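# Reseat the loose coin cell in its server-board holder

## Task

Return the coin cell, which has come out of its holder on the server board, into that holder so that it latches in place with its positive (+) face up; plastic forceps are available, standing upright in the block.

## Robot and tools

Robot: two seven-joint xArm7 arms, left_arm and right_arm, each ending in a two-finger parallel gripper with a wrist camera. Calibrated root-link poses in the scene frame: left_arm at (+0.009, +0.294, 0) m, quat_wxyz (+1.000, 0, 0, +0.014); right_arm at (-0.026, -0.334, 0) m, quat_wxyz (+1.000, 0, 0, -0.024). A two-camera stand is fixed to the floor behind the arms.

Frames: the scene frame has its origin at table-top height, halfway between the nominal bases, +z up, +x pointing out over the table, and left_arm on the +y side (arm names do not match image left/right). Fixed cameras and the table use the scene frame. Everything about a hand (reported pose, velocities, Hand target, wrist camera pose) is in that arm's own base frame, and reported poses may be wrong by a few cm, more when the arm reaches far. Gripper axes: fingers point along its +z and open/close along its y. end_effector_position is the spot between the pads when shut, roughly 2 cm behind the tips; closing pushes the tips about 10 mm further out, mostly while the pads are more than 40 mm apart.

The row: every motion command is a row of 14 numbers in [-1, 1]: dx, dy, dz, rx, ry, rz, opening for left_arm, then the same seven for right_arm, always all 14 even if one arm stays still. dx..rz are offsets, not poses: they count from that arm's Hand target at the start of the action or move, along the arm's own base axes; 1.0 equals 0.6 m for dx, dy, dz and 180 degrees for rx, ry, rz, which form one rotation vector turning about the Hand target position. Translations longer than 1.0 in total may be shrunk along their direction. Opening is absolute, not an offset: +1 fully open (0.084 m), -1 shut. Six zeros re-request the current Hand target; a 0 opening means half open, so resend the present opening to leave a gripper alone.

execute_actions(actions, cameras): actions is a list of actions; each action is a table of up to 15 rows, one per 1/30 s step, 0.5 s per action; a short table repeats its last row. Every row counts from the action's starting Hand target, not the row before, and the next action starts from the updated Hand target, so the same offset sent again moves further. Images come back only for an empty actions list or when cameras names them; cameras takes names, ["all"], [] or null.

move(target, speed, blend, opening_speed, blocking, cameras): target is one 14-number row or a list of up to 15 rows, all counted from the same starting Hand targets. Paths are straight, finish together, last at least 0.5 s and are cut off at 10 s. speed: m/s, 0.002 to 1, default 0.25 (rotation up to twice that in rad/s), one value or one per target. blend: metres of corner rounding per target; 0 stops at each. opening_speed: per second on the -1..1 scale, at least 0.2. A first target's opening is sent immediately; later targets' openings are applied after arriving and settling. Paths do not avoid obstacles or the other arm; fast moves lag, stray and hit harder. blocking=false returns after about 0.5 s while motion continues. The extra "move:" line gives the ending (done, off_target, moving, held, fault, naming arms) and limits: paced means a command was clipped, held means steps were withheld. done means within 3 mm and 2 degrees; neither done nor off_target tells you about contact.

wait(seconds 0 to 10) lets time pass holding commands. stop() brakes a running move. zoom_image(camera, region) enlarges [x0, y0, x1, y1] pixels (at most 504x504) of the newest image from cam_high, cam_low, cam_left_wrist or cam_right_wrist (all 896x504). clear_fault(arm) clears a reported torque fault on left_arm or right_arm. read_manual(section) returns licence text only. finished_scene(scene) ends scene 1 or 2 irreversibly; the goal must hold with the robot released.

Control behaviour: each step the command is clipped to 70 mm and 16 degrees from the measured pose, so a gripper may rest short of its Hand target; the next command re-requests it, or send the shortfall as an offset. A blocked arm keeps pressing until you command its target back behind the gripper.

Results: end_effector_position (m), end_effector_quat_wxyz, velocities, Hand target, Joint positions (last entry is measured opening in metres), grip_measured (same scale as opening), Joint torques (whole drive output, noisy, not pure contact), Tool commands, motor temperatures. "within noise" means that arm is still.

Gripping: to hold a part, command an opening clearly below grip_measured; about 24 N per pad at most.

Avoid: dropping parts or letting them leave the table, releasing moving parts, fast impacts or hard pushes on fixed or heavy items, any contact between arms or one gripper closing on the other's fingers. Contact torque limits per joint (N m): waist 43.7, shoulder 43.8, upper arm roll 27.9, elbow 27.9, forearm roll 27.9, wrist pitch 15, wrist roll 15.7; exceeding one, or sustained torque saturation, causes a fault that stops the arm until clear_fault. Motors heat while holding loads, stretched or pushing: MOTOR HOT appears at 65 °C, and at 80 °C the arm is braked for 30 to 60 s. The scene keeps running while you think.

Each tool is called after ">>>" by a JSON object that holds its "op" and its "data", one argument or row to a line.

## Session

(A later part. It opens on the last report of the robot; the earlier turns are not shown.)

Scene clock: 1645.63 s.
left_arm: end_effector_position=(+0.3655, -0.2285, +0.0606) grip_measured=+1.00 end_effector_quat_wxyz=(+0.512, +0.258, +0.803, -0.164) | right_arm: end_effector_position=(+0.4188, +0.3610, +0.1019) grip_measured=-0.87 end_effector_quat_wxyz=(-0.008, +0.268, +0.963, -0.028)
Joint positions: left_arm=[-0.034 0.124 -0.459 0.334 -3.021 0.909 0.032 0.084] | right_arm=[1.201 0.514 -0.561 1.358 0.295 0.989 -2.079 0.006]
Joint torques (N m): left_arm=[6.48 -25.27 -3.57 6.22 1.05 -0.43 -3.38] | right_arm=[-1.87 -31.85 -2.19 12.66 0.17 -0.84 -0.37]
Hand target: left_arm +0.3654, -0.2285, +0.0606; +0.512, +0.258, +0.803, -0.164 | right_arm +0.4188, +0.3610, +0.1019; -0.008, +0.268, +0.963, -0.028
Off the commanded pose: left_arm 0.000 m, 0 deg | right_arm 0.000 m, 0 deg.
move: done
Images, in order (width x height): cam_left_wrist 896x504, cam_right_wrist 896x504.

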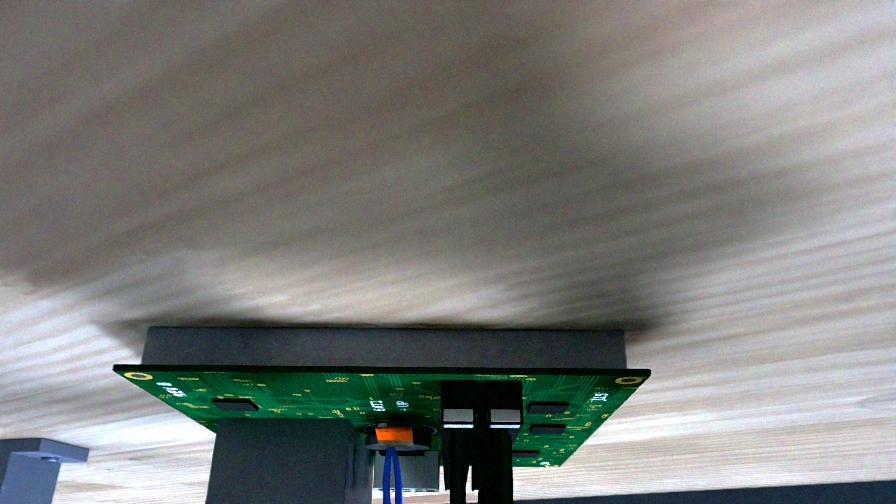

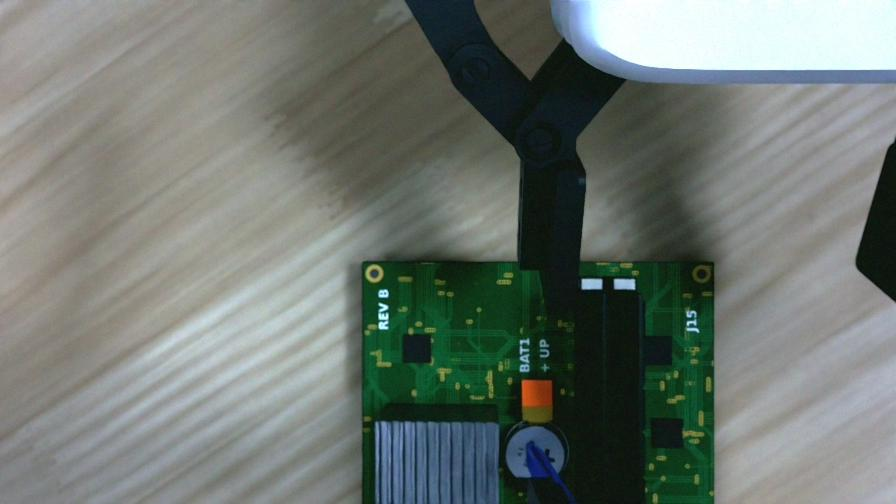

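>>> {"op": "move", "data": {
  "target": [0,0,0,0,0,0,1,0,0,-0.0012,0,0,0,-0.9],
  "speed": 0.01,
  "cameras": ["cam_right_wrist","cam_left_wrist"]
}}

>>> {"op": "zoom_image", "data": {
  "camera": "cam_right_wrist",
  "region": [490, 380, 590, 480]
}}

>>> {"op": "zoom_image", "data": {
  "camera": "cam_left_wrist",
  "region": [350, 400, 450, 470]
}}

Scene clock: 1669.40 s.
left_arm: end_effector_position=(+0.3654, -0.2284, +0.0606) grip_measured=+1.00 end_effector_quat_wxyz=(+0.512, +0.258, +0.803, -0.164) | right_arm: end_effector_position=(+0.4188, +0.3610, +0.1012) grip_measured=-0.87 end_effector_quat_wxyz=(-0.008, +0.267, +0.963, -0.028)
Joint positions: left_arm=[-0.034 0.124 -0.459 0.334 -3.021 0.909 0.032 0.084] | right_arm=[1.201 0.516 -0.56 1.357 0.296 0.987 -2.079 0.006]
Joint torques (N m): left_arm=[6.21 -24.88 -3.34 5.97 0.84 -0.48 -3.31] | right_arm=[-5.05 -28.95 -1.84 11.92 1.93 -1.88 -0.71]
Hand target: left_arm +0.3654, -0.2285, +0.0606; +0.512, +0.258, +0.803, -0.164 | right_arm +0.4188, +0.3610, +0.1012; -0.008, +0.268, +0.963, -0.028
Off the commanded pose: left_arm 0.000 m, 0 deg | right_arm 0.000 m, 0 deg.
move: done
Images, in order (width x height): cam_left_wrist 896x504, cam_right_wrist 896x504.

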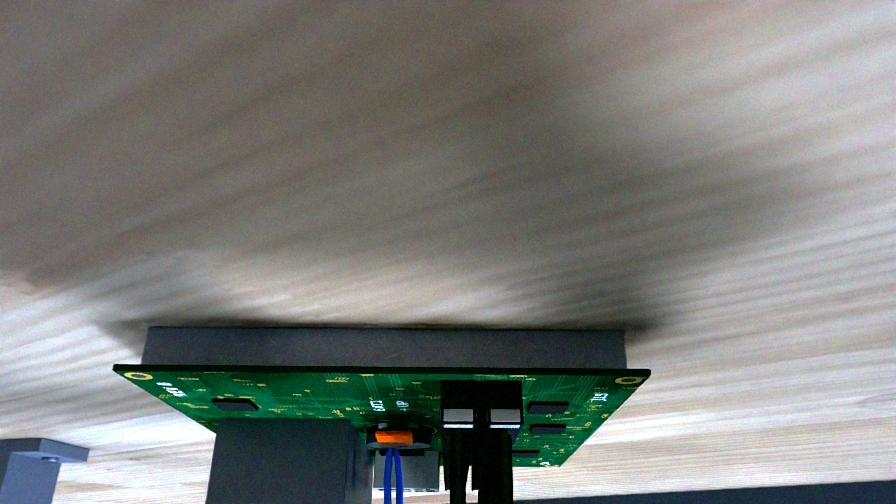

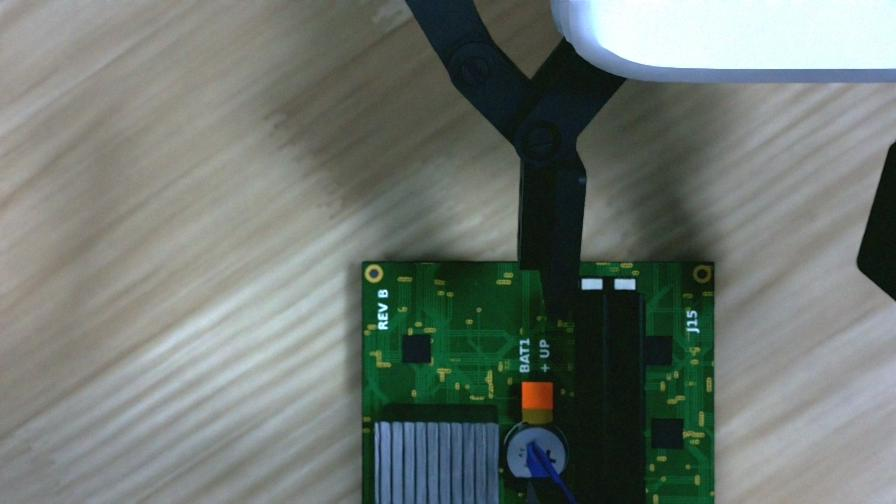

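Scaled by 5.040 from the camera's 896x504 image, which has a finer 1280x720 frame.

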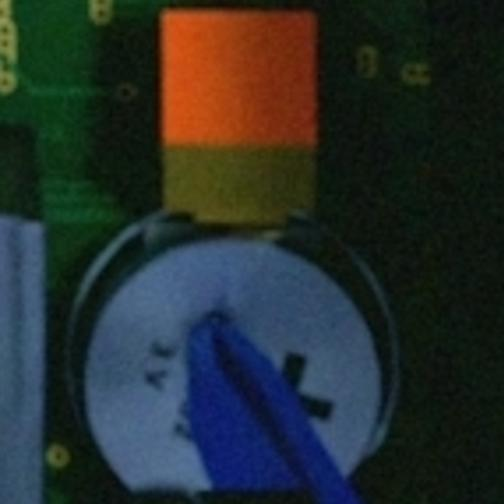

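Scaled by 5.040 from the camera's 896x504 image, which has a finer 1280x720 frame.

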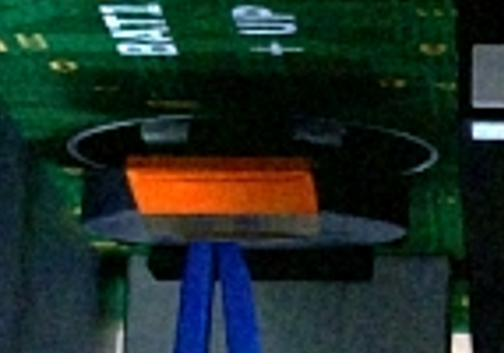

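>>> {"op": "move", "data": {
  "target": [0,0,0,0,0,0,1,0,0,-0.001,0,0,0,-0.92],
  "speed": 0.01,
  "cameras": ["cam_right_wrist","cam_left_wrist"]
}}

>>> {"op": "zoom_image", "data": {
  "camera": "cam_right_wrist",
  "region": [490, 380, 590, 480]
}}

>>> {"op": "zoom_image", "data": {
  "camera": "cam_left_wrist",
  "region": [350, 400, 450, 470]
}}

Scene clock: 1700.00 s.
left_arm: end_effector_position=(+0.3654, -0.2284, +0.0606) grip_measured=+1.00 end_effector_quat_wxyz=(+0.512, +0.258, +0.803, -0.164) | right_arm: end_effector_position=(+0.4188, +0.3610, +0.1006) grip_measured=-0.87 end_effector_quat_wxyz=(-0.008, +0.268, +0.963, -0.028)
Joint positions: left_arm=[-0.034 0.124 -0.459 0.334 -3.021 0.909 0.032 0.084] | right_arm=[1.2 0.516 -0.56 1.357 0.296 0.986 -2.08 0.006]
Joint torques (N m): left_arm=[6.43 -25.18 -3.45 6.24 1.08 -0.4 -3.42] | right_arm=[-5.95 -23.84 -1.38 8.85 1.74 -1.62 -0.66]
Hand target: left_arm +0.3654, -0.2285, +0.0606; +0.512, +0.258, +0.803, -0.164 | right_arm +0.4188, +0.3610, +0.1006; -0.008, +0.268, +0.963, -0.028
Off the commanded pose: left_arm 0.000 m, 0 deg | right_arm 0.000 m, 0 deg.
move: done
Images, in order (width x height): cam_left_wrist 896x504, cam_right_wrist 896x504.

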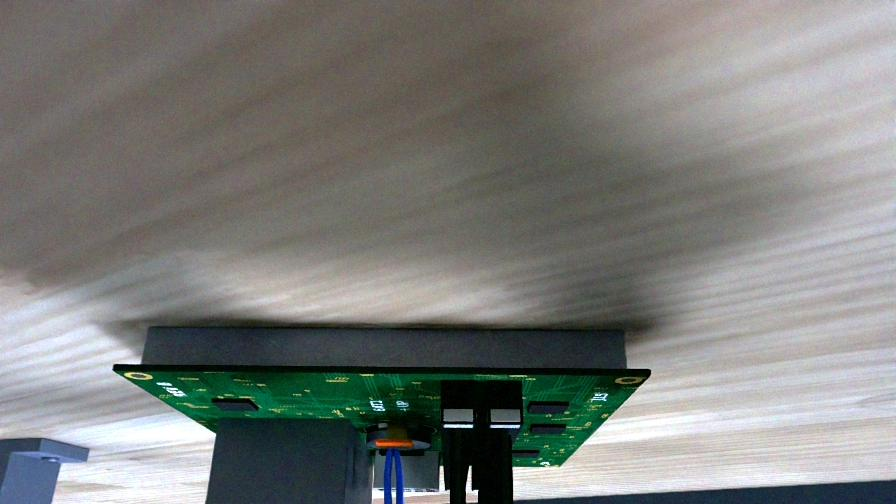

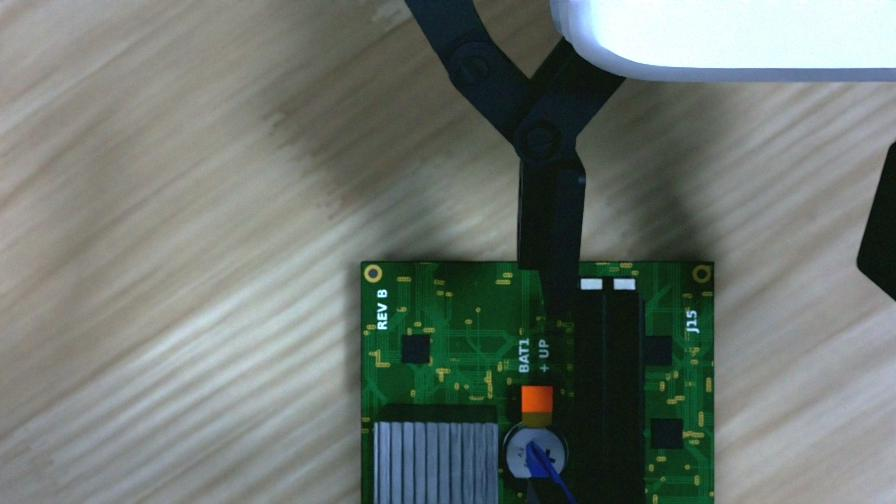

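Scaled by 5.040 from the camera's 896x504 image, which has a finer 1280x720 frame.

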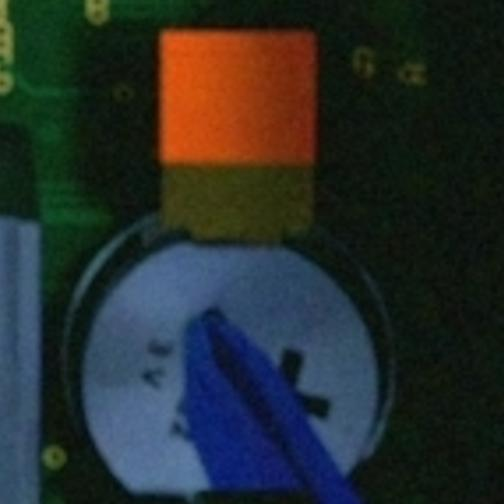

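Scaled by 5.040 from the camera's 896x504 image, which has a finer 1280x720 frame.

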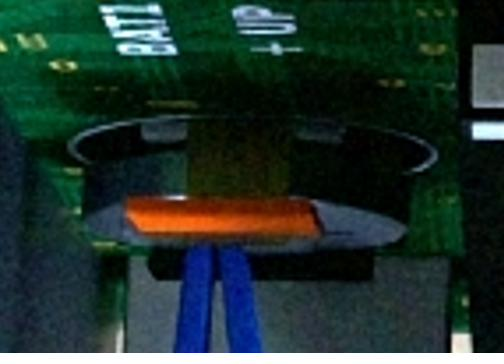

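>>> {"op": "move", "data": {
  "target": [0,0,0,0,0,0,1,0,0,0.05,0,0,0,-0.87],
  "speed": 0.04,
  "cameras": ["cam_right_wrist","cam_left_wrist"]
}}

>>> {"op": "zoom_image", "data": {
  "camera": "cam_right_wrist",
  "region": [490, 370, 590, 470]
}}

>>> {"op": "zoom_image", "data": {
  "camera": "cam_left_wrist",
  "region": [350, 400, 450, 470]
}}

Scene clock: 1707.60 s.
left_arm: end_effector_position=(+0.3654, -0.2284, +0.0606) grip_measured=+1.00 end_effector_quat_wxyz=(+0.512, +0.258, +0.803, -0.164) | right_arm: end_effector_position=(+0.4188, +0.3610, +0.1305) grip_measured=-0.87 end_effector_quat_wxyz=(-0.008, +0.268, +0.963, -0.028)
Joint positions: left_arm=[-0.034 0.124 -0.459 0.334 -3.021 0.909 0.032 0.084] | right_arm=[1.211 0.473 -0.577 1.386 0.267 1.053 -2.062 0.006]
Joint torques (N m): left_arm=[6.26 -25.24 -3.75 6.34 0.95 -0.34 -3.24] | right_arm=[5.97 -42.12 -5.84 21.08 -1.71 -0.02 0.83]
Hand target: left_arm +0.3654, -0.2285, +0.0606; +0.512, +0.258, +0.803, -0.164 | right_arm +0.4188, +0.3610, +0.1306; -0.008, +0.268, +0.963, -0.028
Off the commanded pose: left_arm 0.000 m, 0 deg | right_arm 0.000 m, 0 deg.
move: done
Images, in order (width x height): cam_left_wrist 896x504, cam_right_wrist 896x504.

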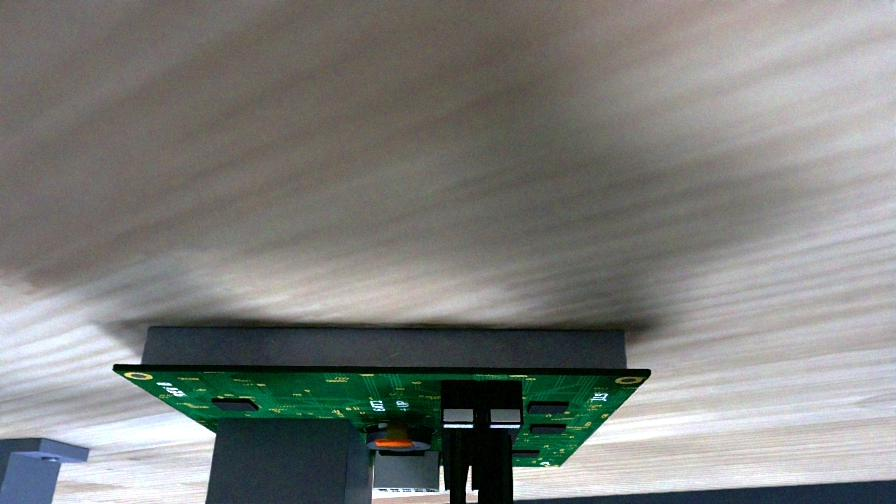

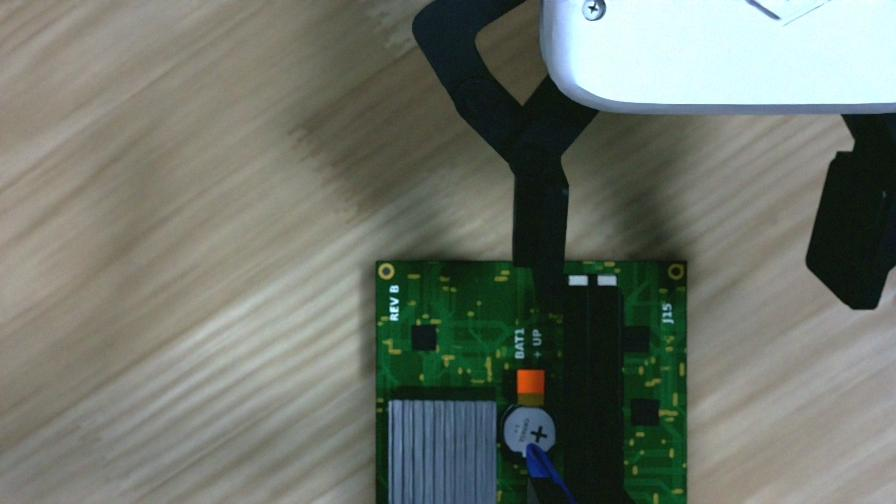

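Scaled by 5.040 from the camera's 896x504 image, which has a finer 1280x720 frame.

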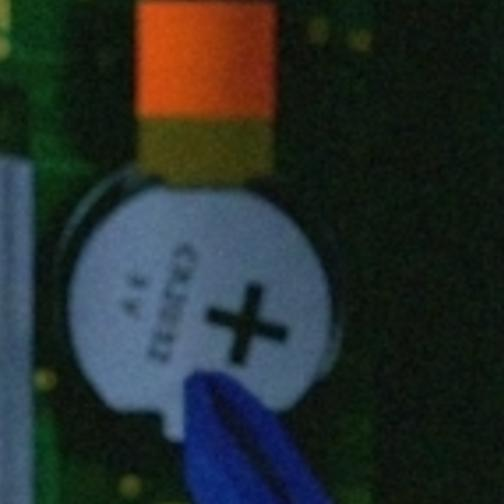

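Scaled by 5.040 from the camera's 896x504 image, which has a finer 1280x720 frame.

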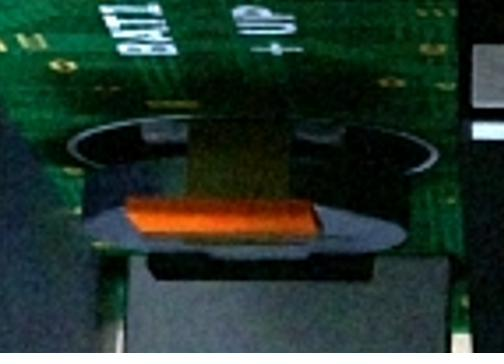

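>>> {"op": "move", "data": {
  "target": [
    [0,0,0,0,0,0,1,0,0,0.11,0,0,0,-0.87],
    [0,0,0,0,0,0,1,-0.0072,-0.3913,0.1323,0.0171,-0.0089,0.0633,-0.87]
  ],
  "speed": 0.3,
  "blend": [0.02,0],
  "cameras": ["cam_right_wrist"]
}}

>>> {"op": "zoom_image", "data": {
  "camera": "cam_right_wrist",
  "region": [420, 330, 640, 504]
}}

Scene clock: 1732.97 s.
left_arm: end_effector_position=(+0.3654, -0.2285, +0.0606) grip_measured=+1.00 end_effector_quat_wxyz=(+0.512, +0.258, +0.803, -0.164) | right_arm: end_effector_position=(+0.4145, +0.1262, +0.2099) grip_measured=-0.87 end_effector_quat_wxyz=(+0.001, +0.171, +0.985, +0.001)
Joint positions: left_arm=[-0.034 0.124 -0.459 0.334 -3.021 0.909 0.032 0.084] | right_arm=[1.109 -0.154 -0.782 0.945 -0.124 1.055 -2.404 0.006]
Joint torques (N m): left_arm=[6.44 -25.17 -3.61 6.38 1.2 -0.37 -3.21] | right_arm=[-5.34 -20.11 -0.56 14.5 -1.64 -2.11 -0.54]
Hand target: left_arm +0.3654, -0.2285, +0.0606; +0.512, +0.258, +0.803, -0.164 | right_arm +0.4145, +0.1262, +0.2099; +0.001, +0.171, +0.985, +0.001
Off the commanded pose: left_arm 0.000 m, 0 deg | right_arm 0.000 m, 0 deg.
move: done
Images, in order (width x height): cam_right_wrist 896x504.

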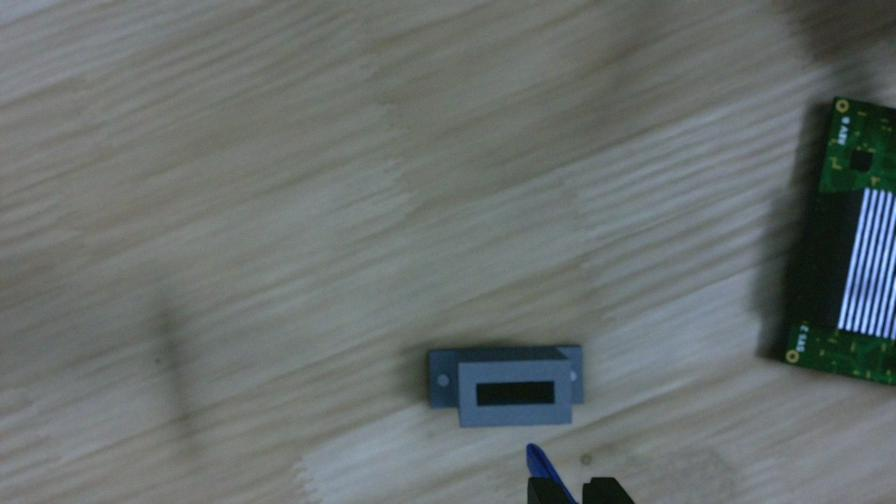

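Scaled by 2.291 from the camera's 896x504 image, which has a finer 1280x720 frame.

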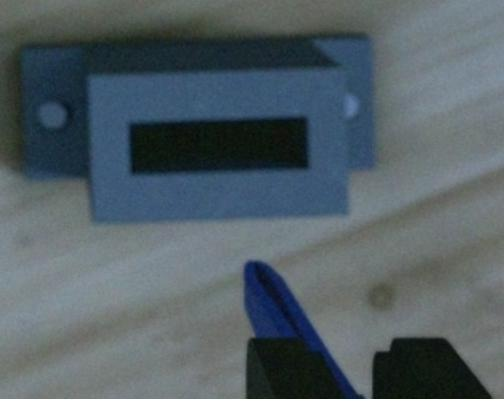

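>>> {"op": "move", "data": {
  "target": [0,0,0,0,0,0,1,0.0018,0.005,-0.125,0,0,0,-0.87],
  "speed": 0.15,
  "cameras": ["cam_right_wrist","cam_low"]
}}

>>> {"op": "zoom_image", "data": {
  "camera": "cam_right_wrist",
  "region": [420, 330, 640, 504]
}}

Scene clock: 1751.30 s.
left_arm: end_effector_position=(+0.3654, -0.2285, +0.0606) grip_measured=+1.00 end_effector_quat_wxyz=(+0.512, +0.258, +0.803, -0.164) | right_arm: end_effector_position=(+0.4155, +0.1292, +0.1349) grip_measured=-0.87 end_effector_quat_wxyz=(+0.001, +0.171, +0.985, +0.001)
Joint positions: left_arm=[-0.034 0.124 -0.459 0.334 -3.021 0.909 0.032 0.084] | right_arm=[1.116 0.003 -0.815 0.833 0.003 0.828 -2.5 0.006]
Joint torques (N m): left_arm=[6.34 -25.11 -3.21 6.25 1.46 -0.33 -3.36] | right_arm=[1.53 -11.26 -2.07 21.02 1.71 -2.14 -0.63]
Hand target: left_arm +0.3654, -0.2285, +0.0606; +0.512, +0.258, +0.803, -0.164 | right_arm +0.4155, +0.1292, +0.1349; +0.001, +0.171, +0.985, +0.001
Off the commanded pose: left_arm 0.000 m, 0 deg | right_arm 0.000 m, 0 deg.
move: done
Images, in order (width x height): cam_low 896x504, cam_right_wrist 896x504.

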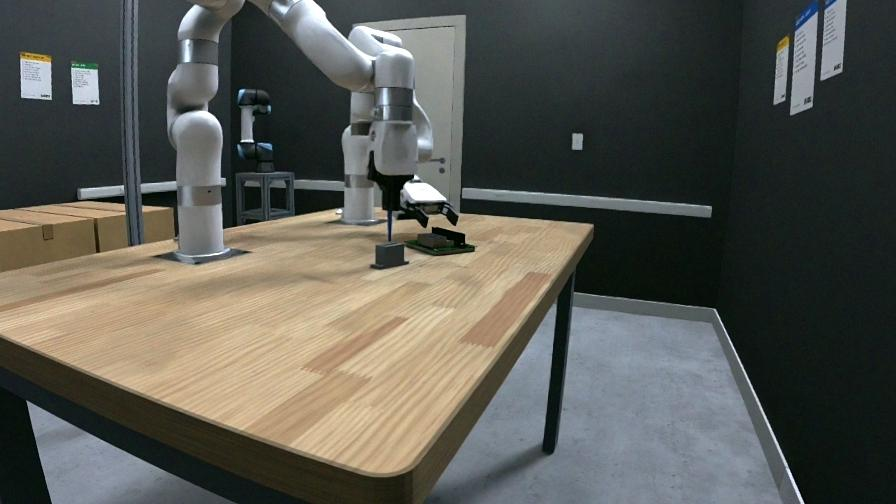

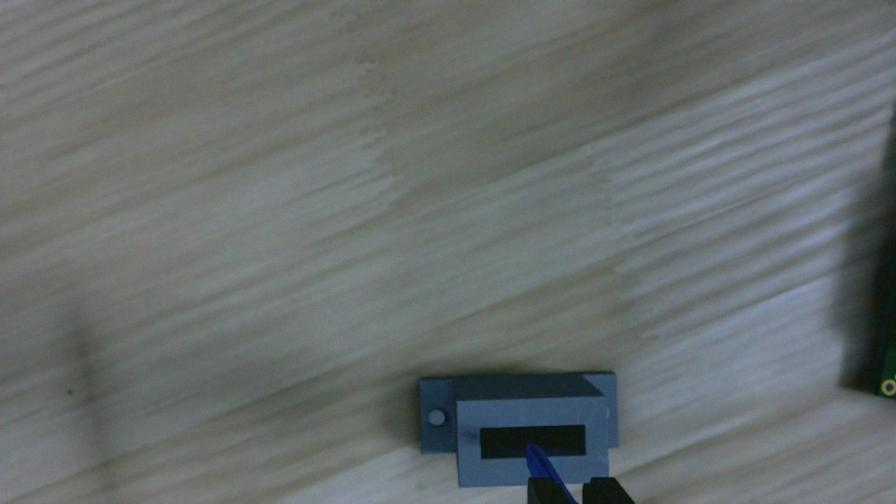

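Scaled by 2.291 from the camera's 896x504 image, which has a finer 1280x720 frame.

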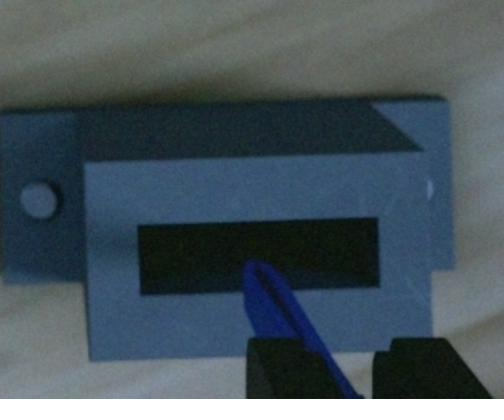

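>>> {"op": "move", "data": {
  "target": [
    [0,0,0,0,0,0,1,0,0,-0.0683,0,0,0,-0.87],
    [0,0,0,0,0,0,1,0,0,-0.0683,0,0,0,-0.4]
  ],
  "speed": 0.08,
  "opening_speed": 0.6,
  "cameras": ["cam_low"]
}}

>>> {"op": "zoom_image", "data": {
  "camera": "cam_low",
  "region": [340, 150, 470, 280]
}}

Scene clock: 1761.10 s.
left_arm: end_effector_position=(+0.3654, -0.2285, +0.0606) grip_measured=+1.00 end_effector_quat_wxyz=(+0.512, +0.258, +0.803, -0.164) | right_arm: end_effector_position=(+0.4155, +0.1292, +0.0940) grip_measured=-0.42 end_effector_quat_wxyz=(+0.001, +0.171, +0.985, +0.001)
Joint positions: left_arm=[-0.034 0.124 -0.459 0.334 -3.021 0.909 0.032 0.084] | right_arm=[1.103 0.119 -0.803 0.793 0.132 0.711 -2.595 0.026]
Joint torques (N m): left_arm=[6.24 -25.09 -3.53 6.38 1.24 -0.37 -3.19] | right_arm=[-4.94 -13.26 0.61 19.38 1.67 -2.08 -0.81]
Hand target: left_arm +0.3654, -0.2285, +0.0606; +0.512, +0.258, +0.803, -0.164 | right_arm +0.4155, +0.1292, +0.0940; +0.001, +0.171, +0.985, +0.001
Off the commanded pose: left_arm 0.000 m, 0 deg | right_arm 0.000 m, 0 deg.
move: done
Images, in order (width x height): cam_low 896x504.

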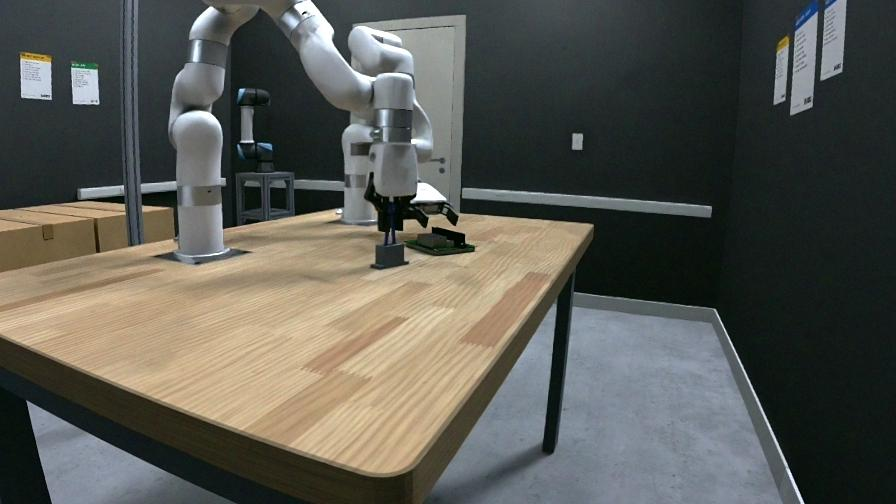

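Scaled by 3.877 from the camera's 896x504 image, which has a finer 1280x720 frame.

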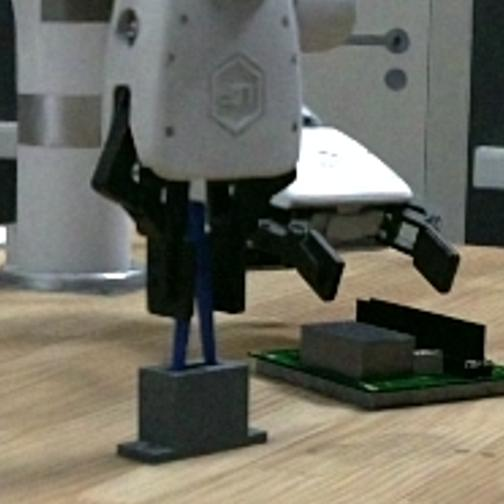

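>>> {"op": "move", "data": {
  "target": [
    [0,0,0,0,0,0,1,0,0,0,0,0,0,0.5],
    [0,0,0,0,0,0,1,0,0,0.2,0,0,0,0.5]
  ],
  "speed": 0.15,
  "opening_speed": 1,
  "cameras": ["cam_low","cam_left_wrist"]
}}

>>> {"op": "zoom_image", "data": {
  "camera": "cam_low",
  "region": [340, 150, 470, 280]
}}

>>> {"op": "zoom_image", "data": {
  "camera": "cam_left_wrist",
  "region": [350, 400, 450, 470]
}}

Scene clock: 1768.57 s.
left_arm: end_effector_position=(+0.3654, -0.2285, +0.0606) grip_measured=+1.00 end_effector_quat_wxyz=(+0.512, +0.258, +0.803, -0.164) | right_arm: end_effector_position=(+0.4155, +0.1292, +0.2139) grip_measured=+0.49 end_effector_quat_wxyz=(+0.001, +0.171, +0.985, +0.001)
Joint positions: left_arm=[-0.034 0.124 -0.459 0.334 -3.021 0.909 0.032 0.084] | right_arm=[1.123 -0.152 -0.788 0.959 -0.123 1.066 -2.399 0.065]
Joint torques (N m): left_arm=[6.49 -24.91 -3.41 6.33 1.04 -0.35 -3.21] | right_arm=[4.59 -20.26 3.18 21.93 -1.7 0.07 0.95]
Hand target: left_arm +0.3654, -0.2285, +0.0606; +0.512, +0.258, +0.803, -0.164 | right_arm +0.4155, +0.1292, +0.2140; +0.001, +0.171, +0.985, +0.001
Off the commanded pose: left_arm 0.000 m, 0 deg | right_arm 0.000 m, 0 deg.
move: done
Images, in order (width x height): cam_low 896x504, cam_left_wrist 896x504.

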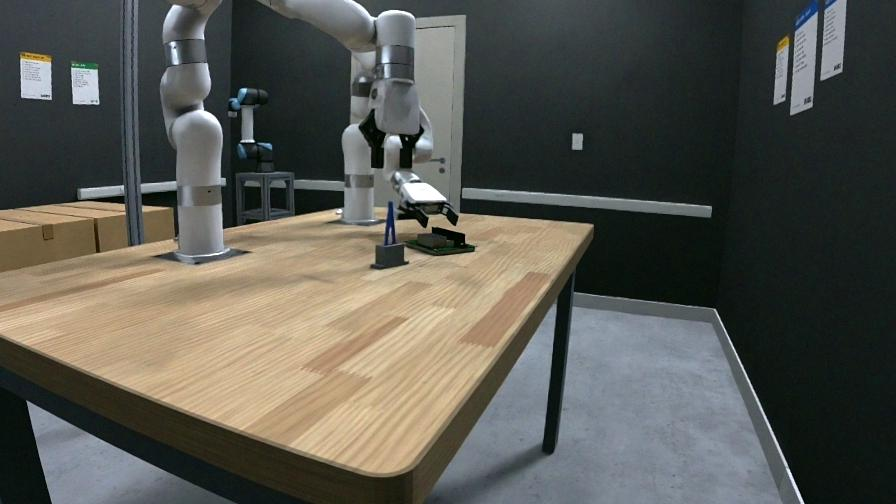

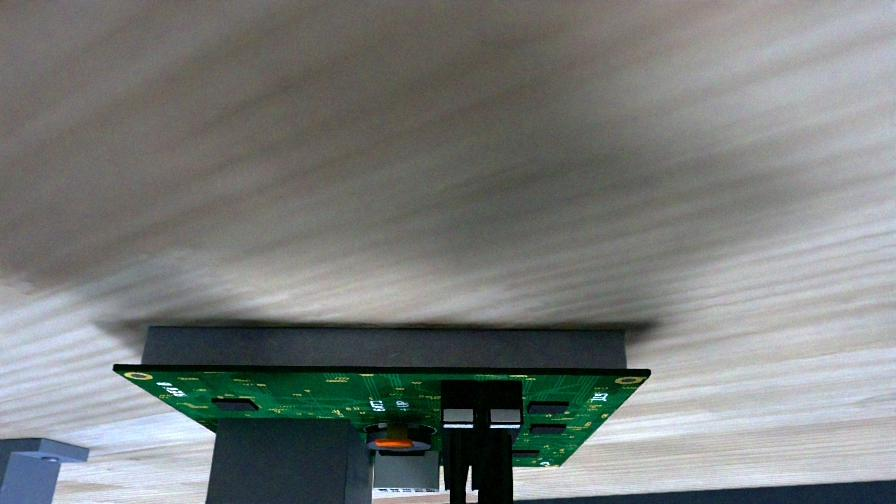

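Scaled by 3.877 from the camera's 896x504 image, which has a finer 1280x720 frame.

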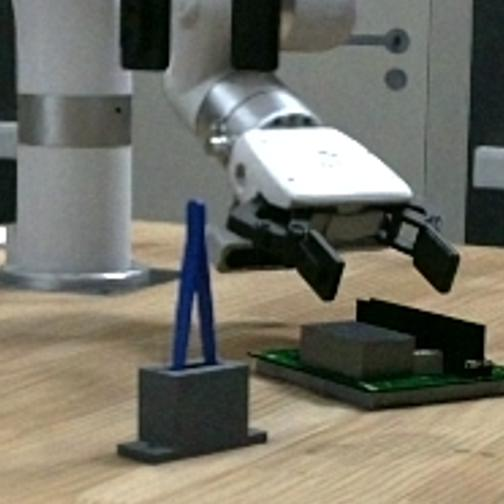

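Scaled by 5.040 from the camera's 896x504 image, which has a finer 1280x720 frame.

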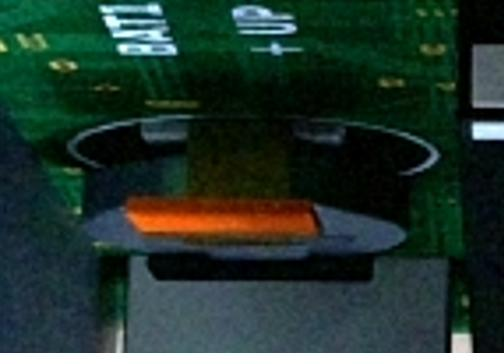

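>>> {"op": "finished_scene", "data": {
  "scene": 1
}}

The scene is finished: the task was done.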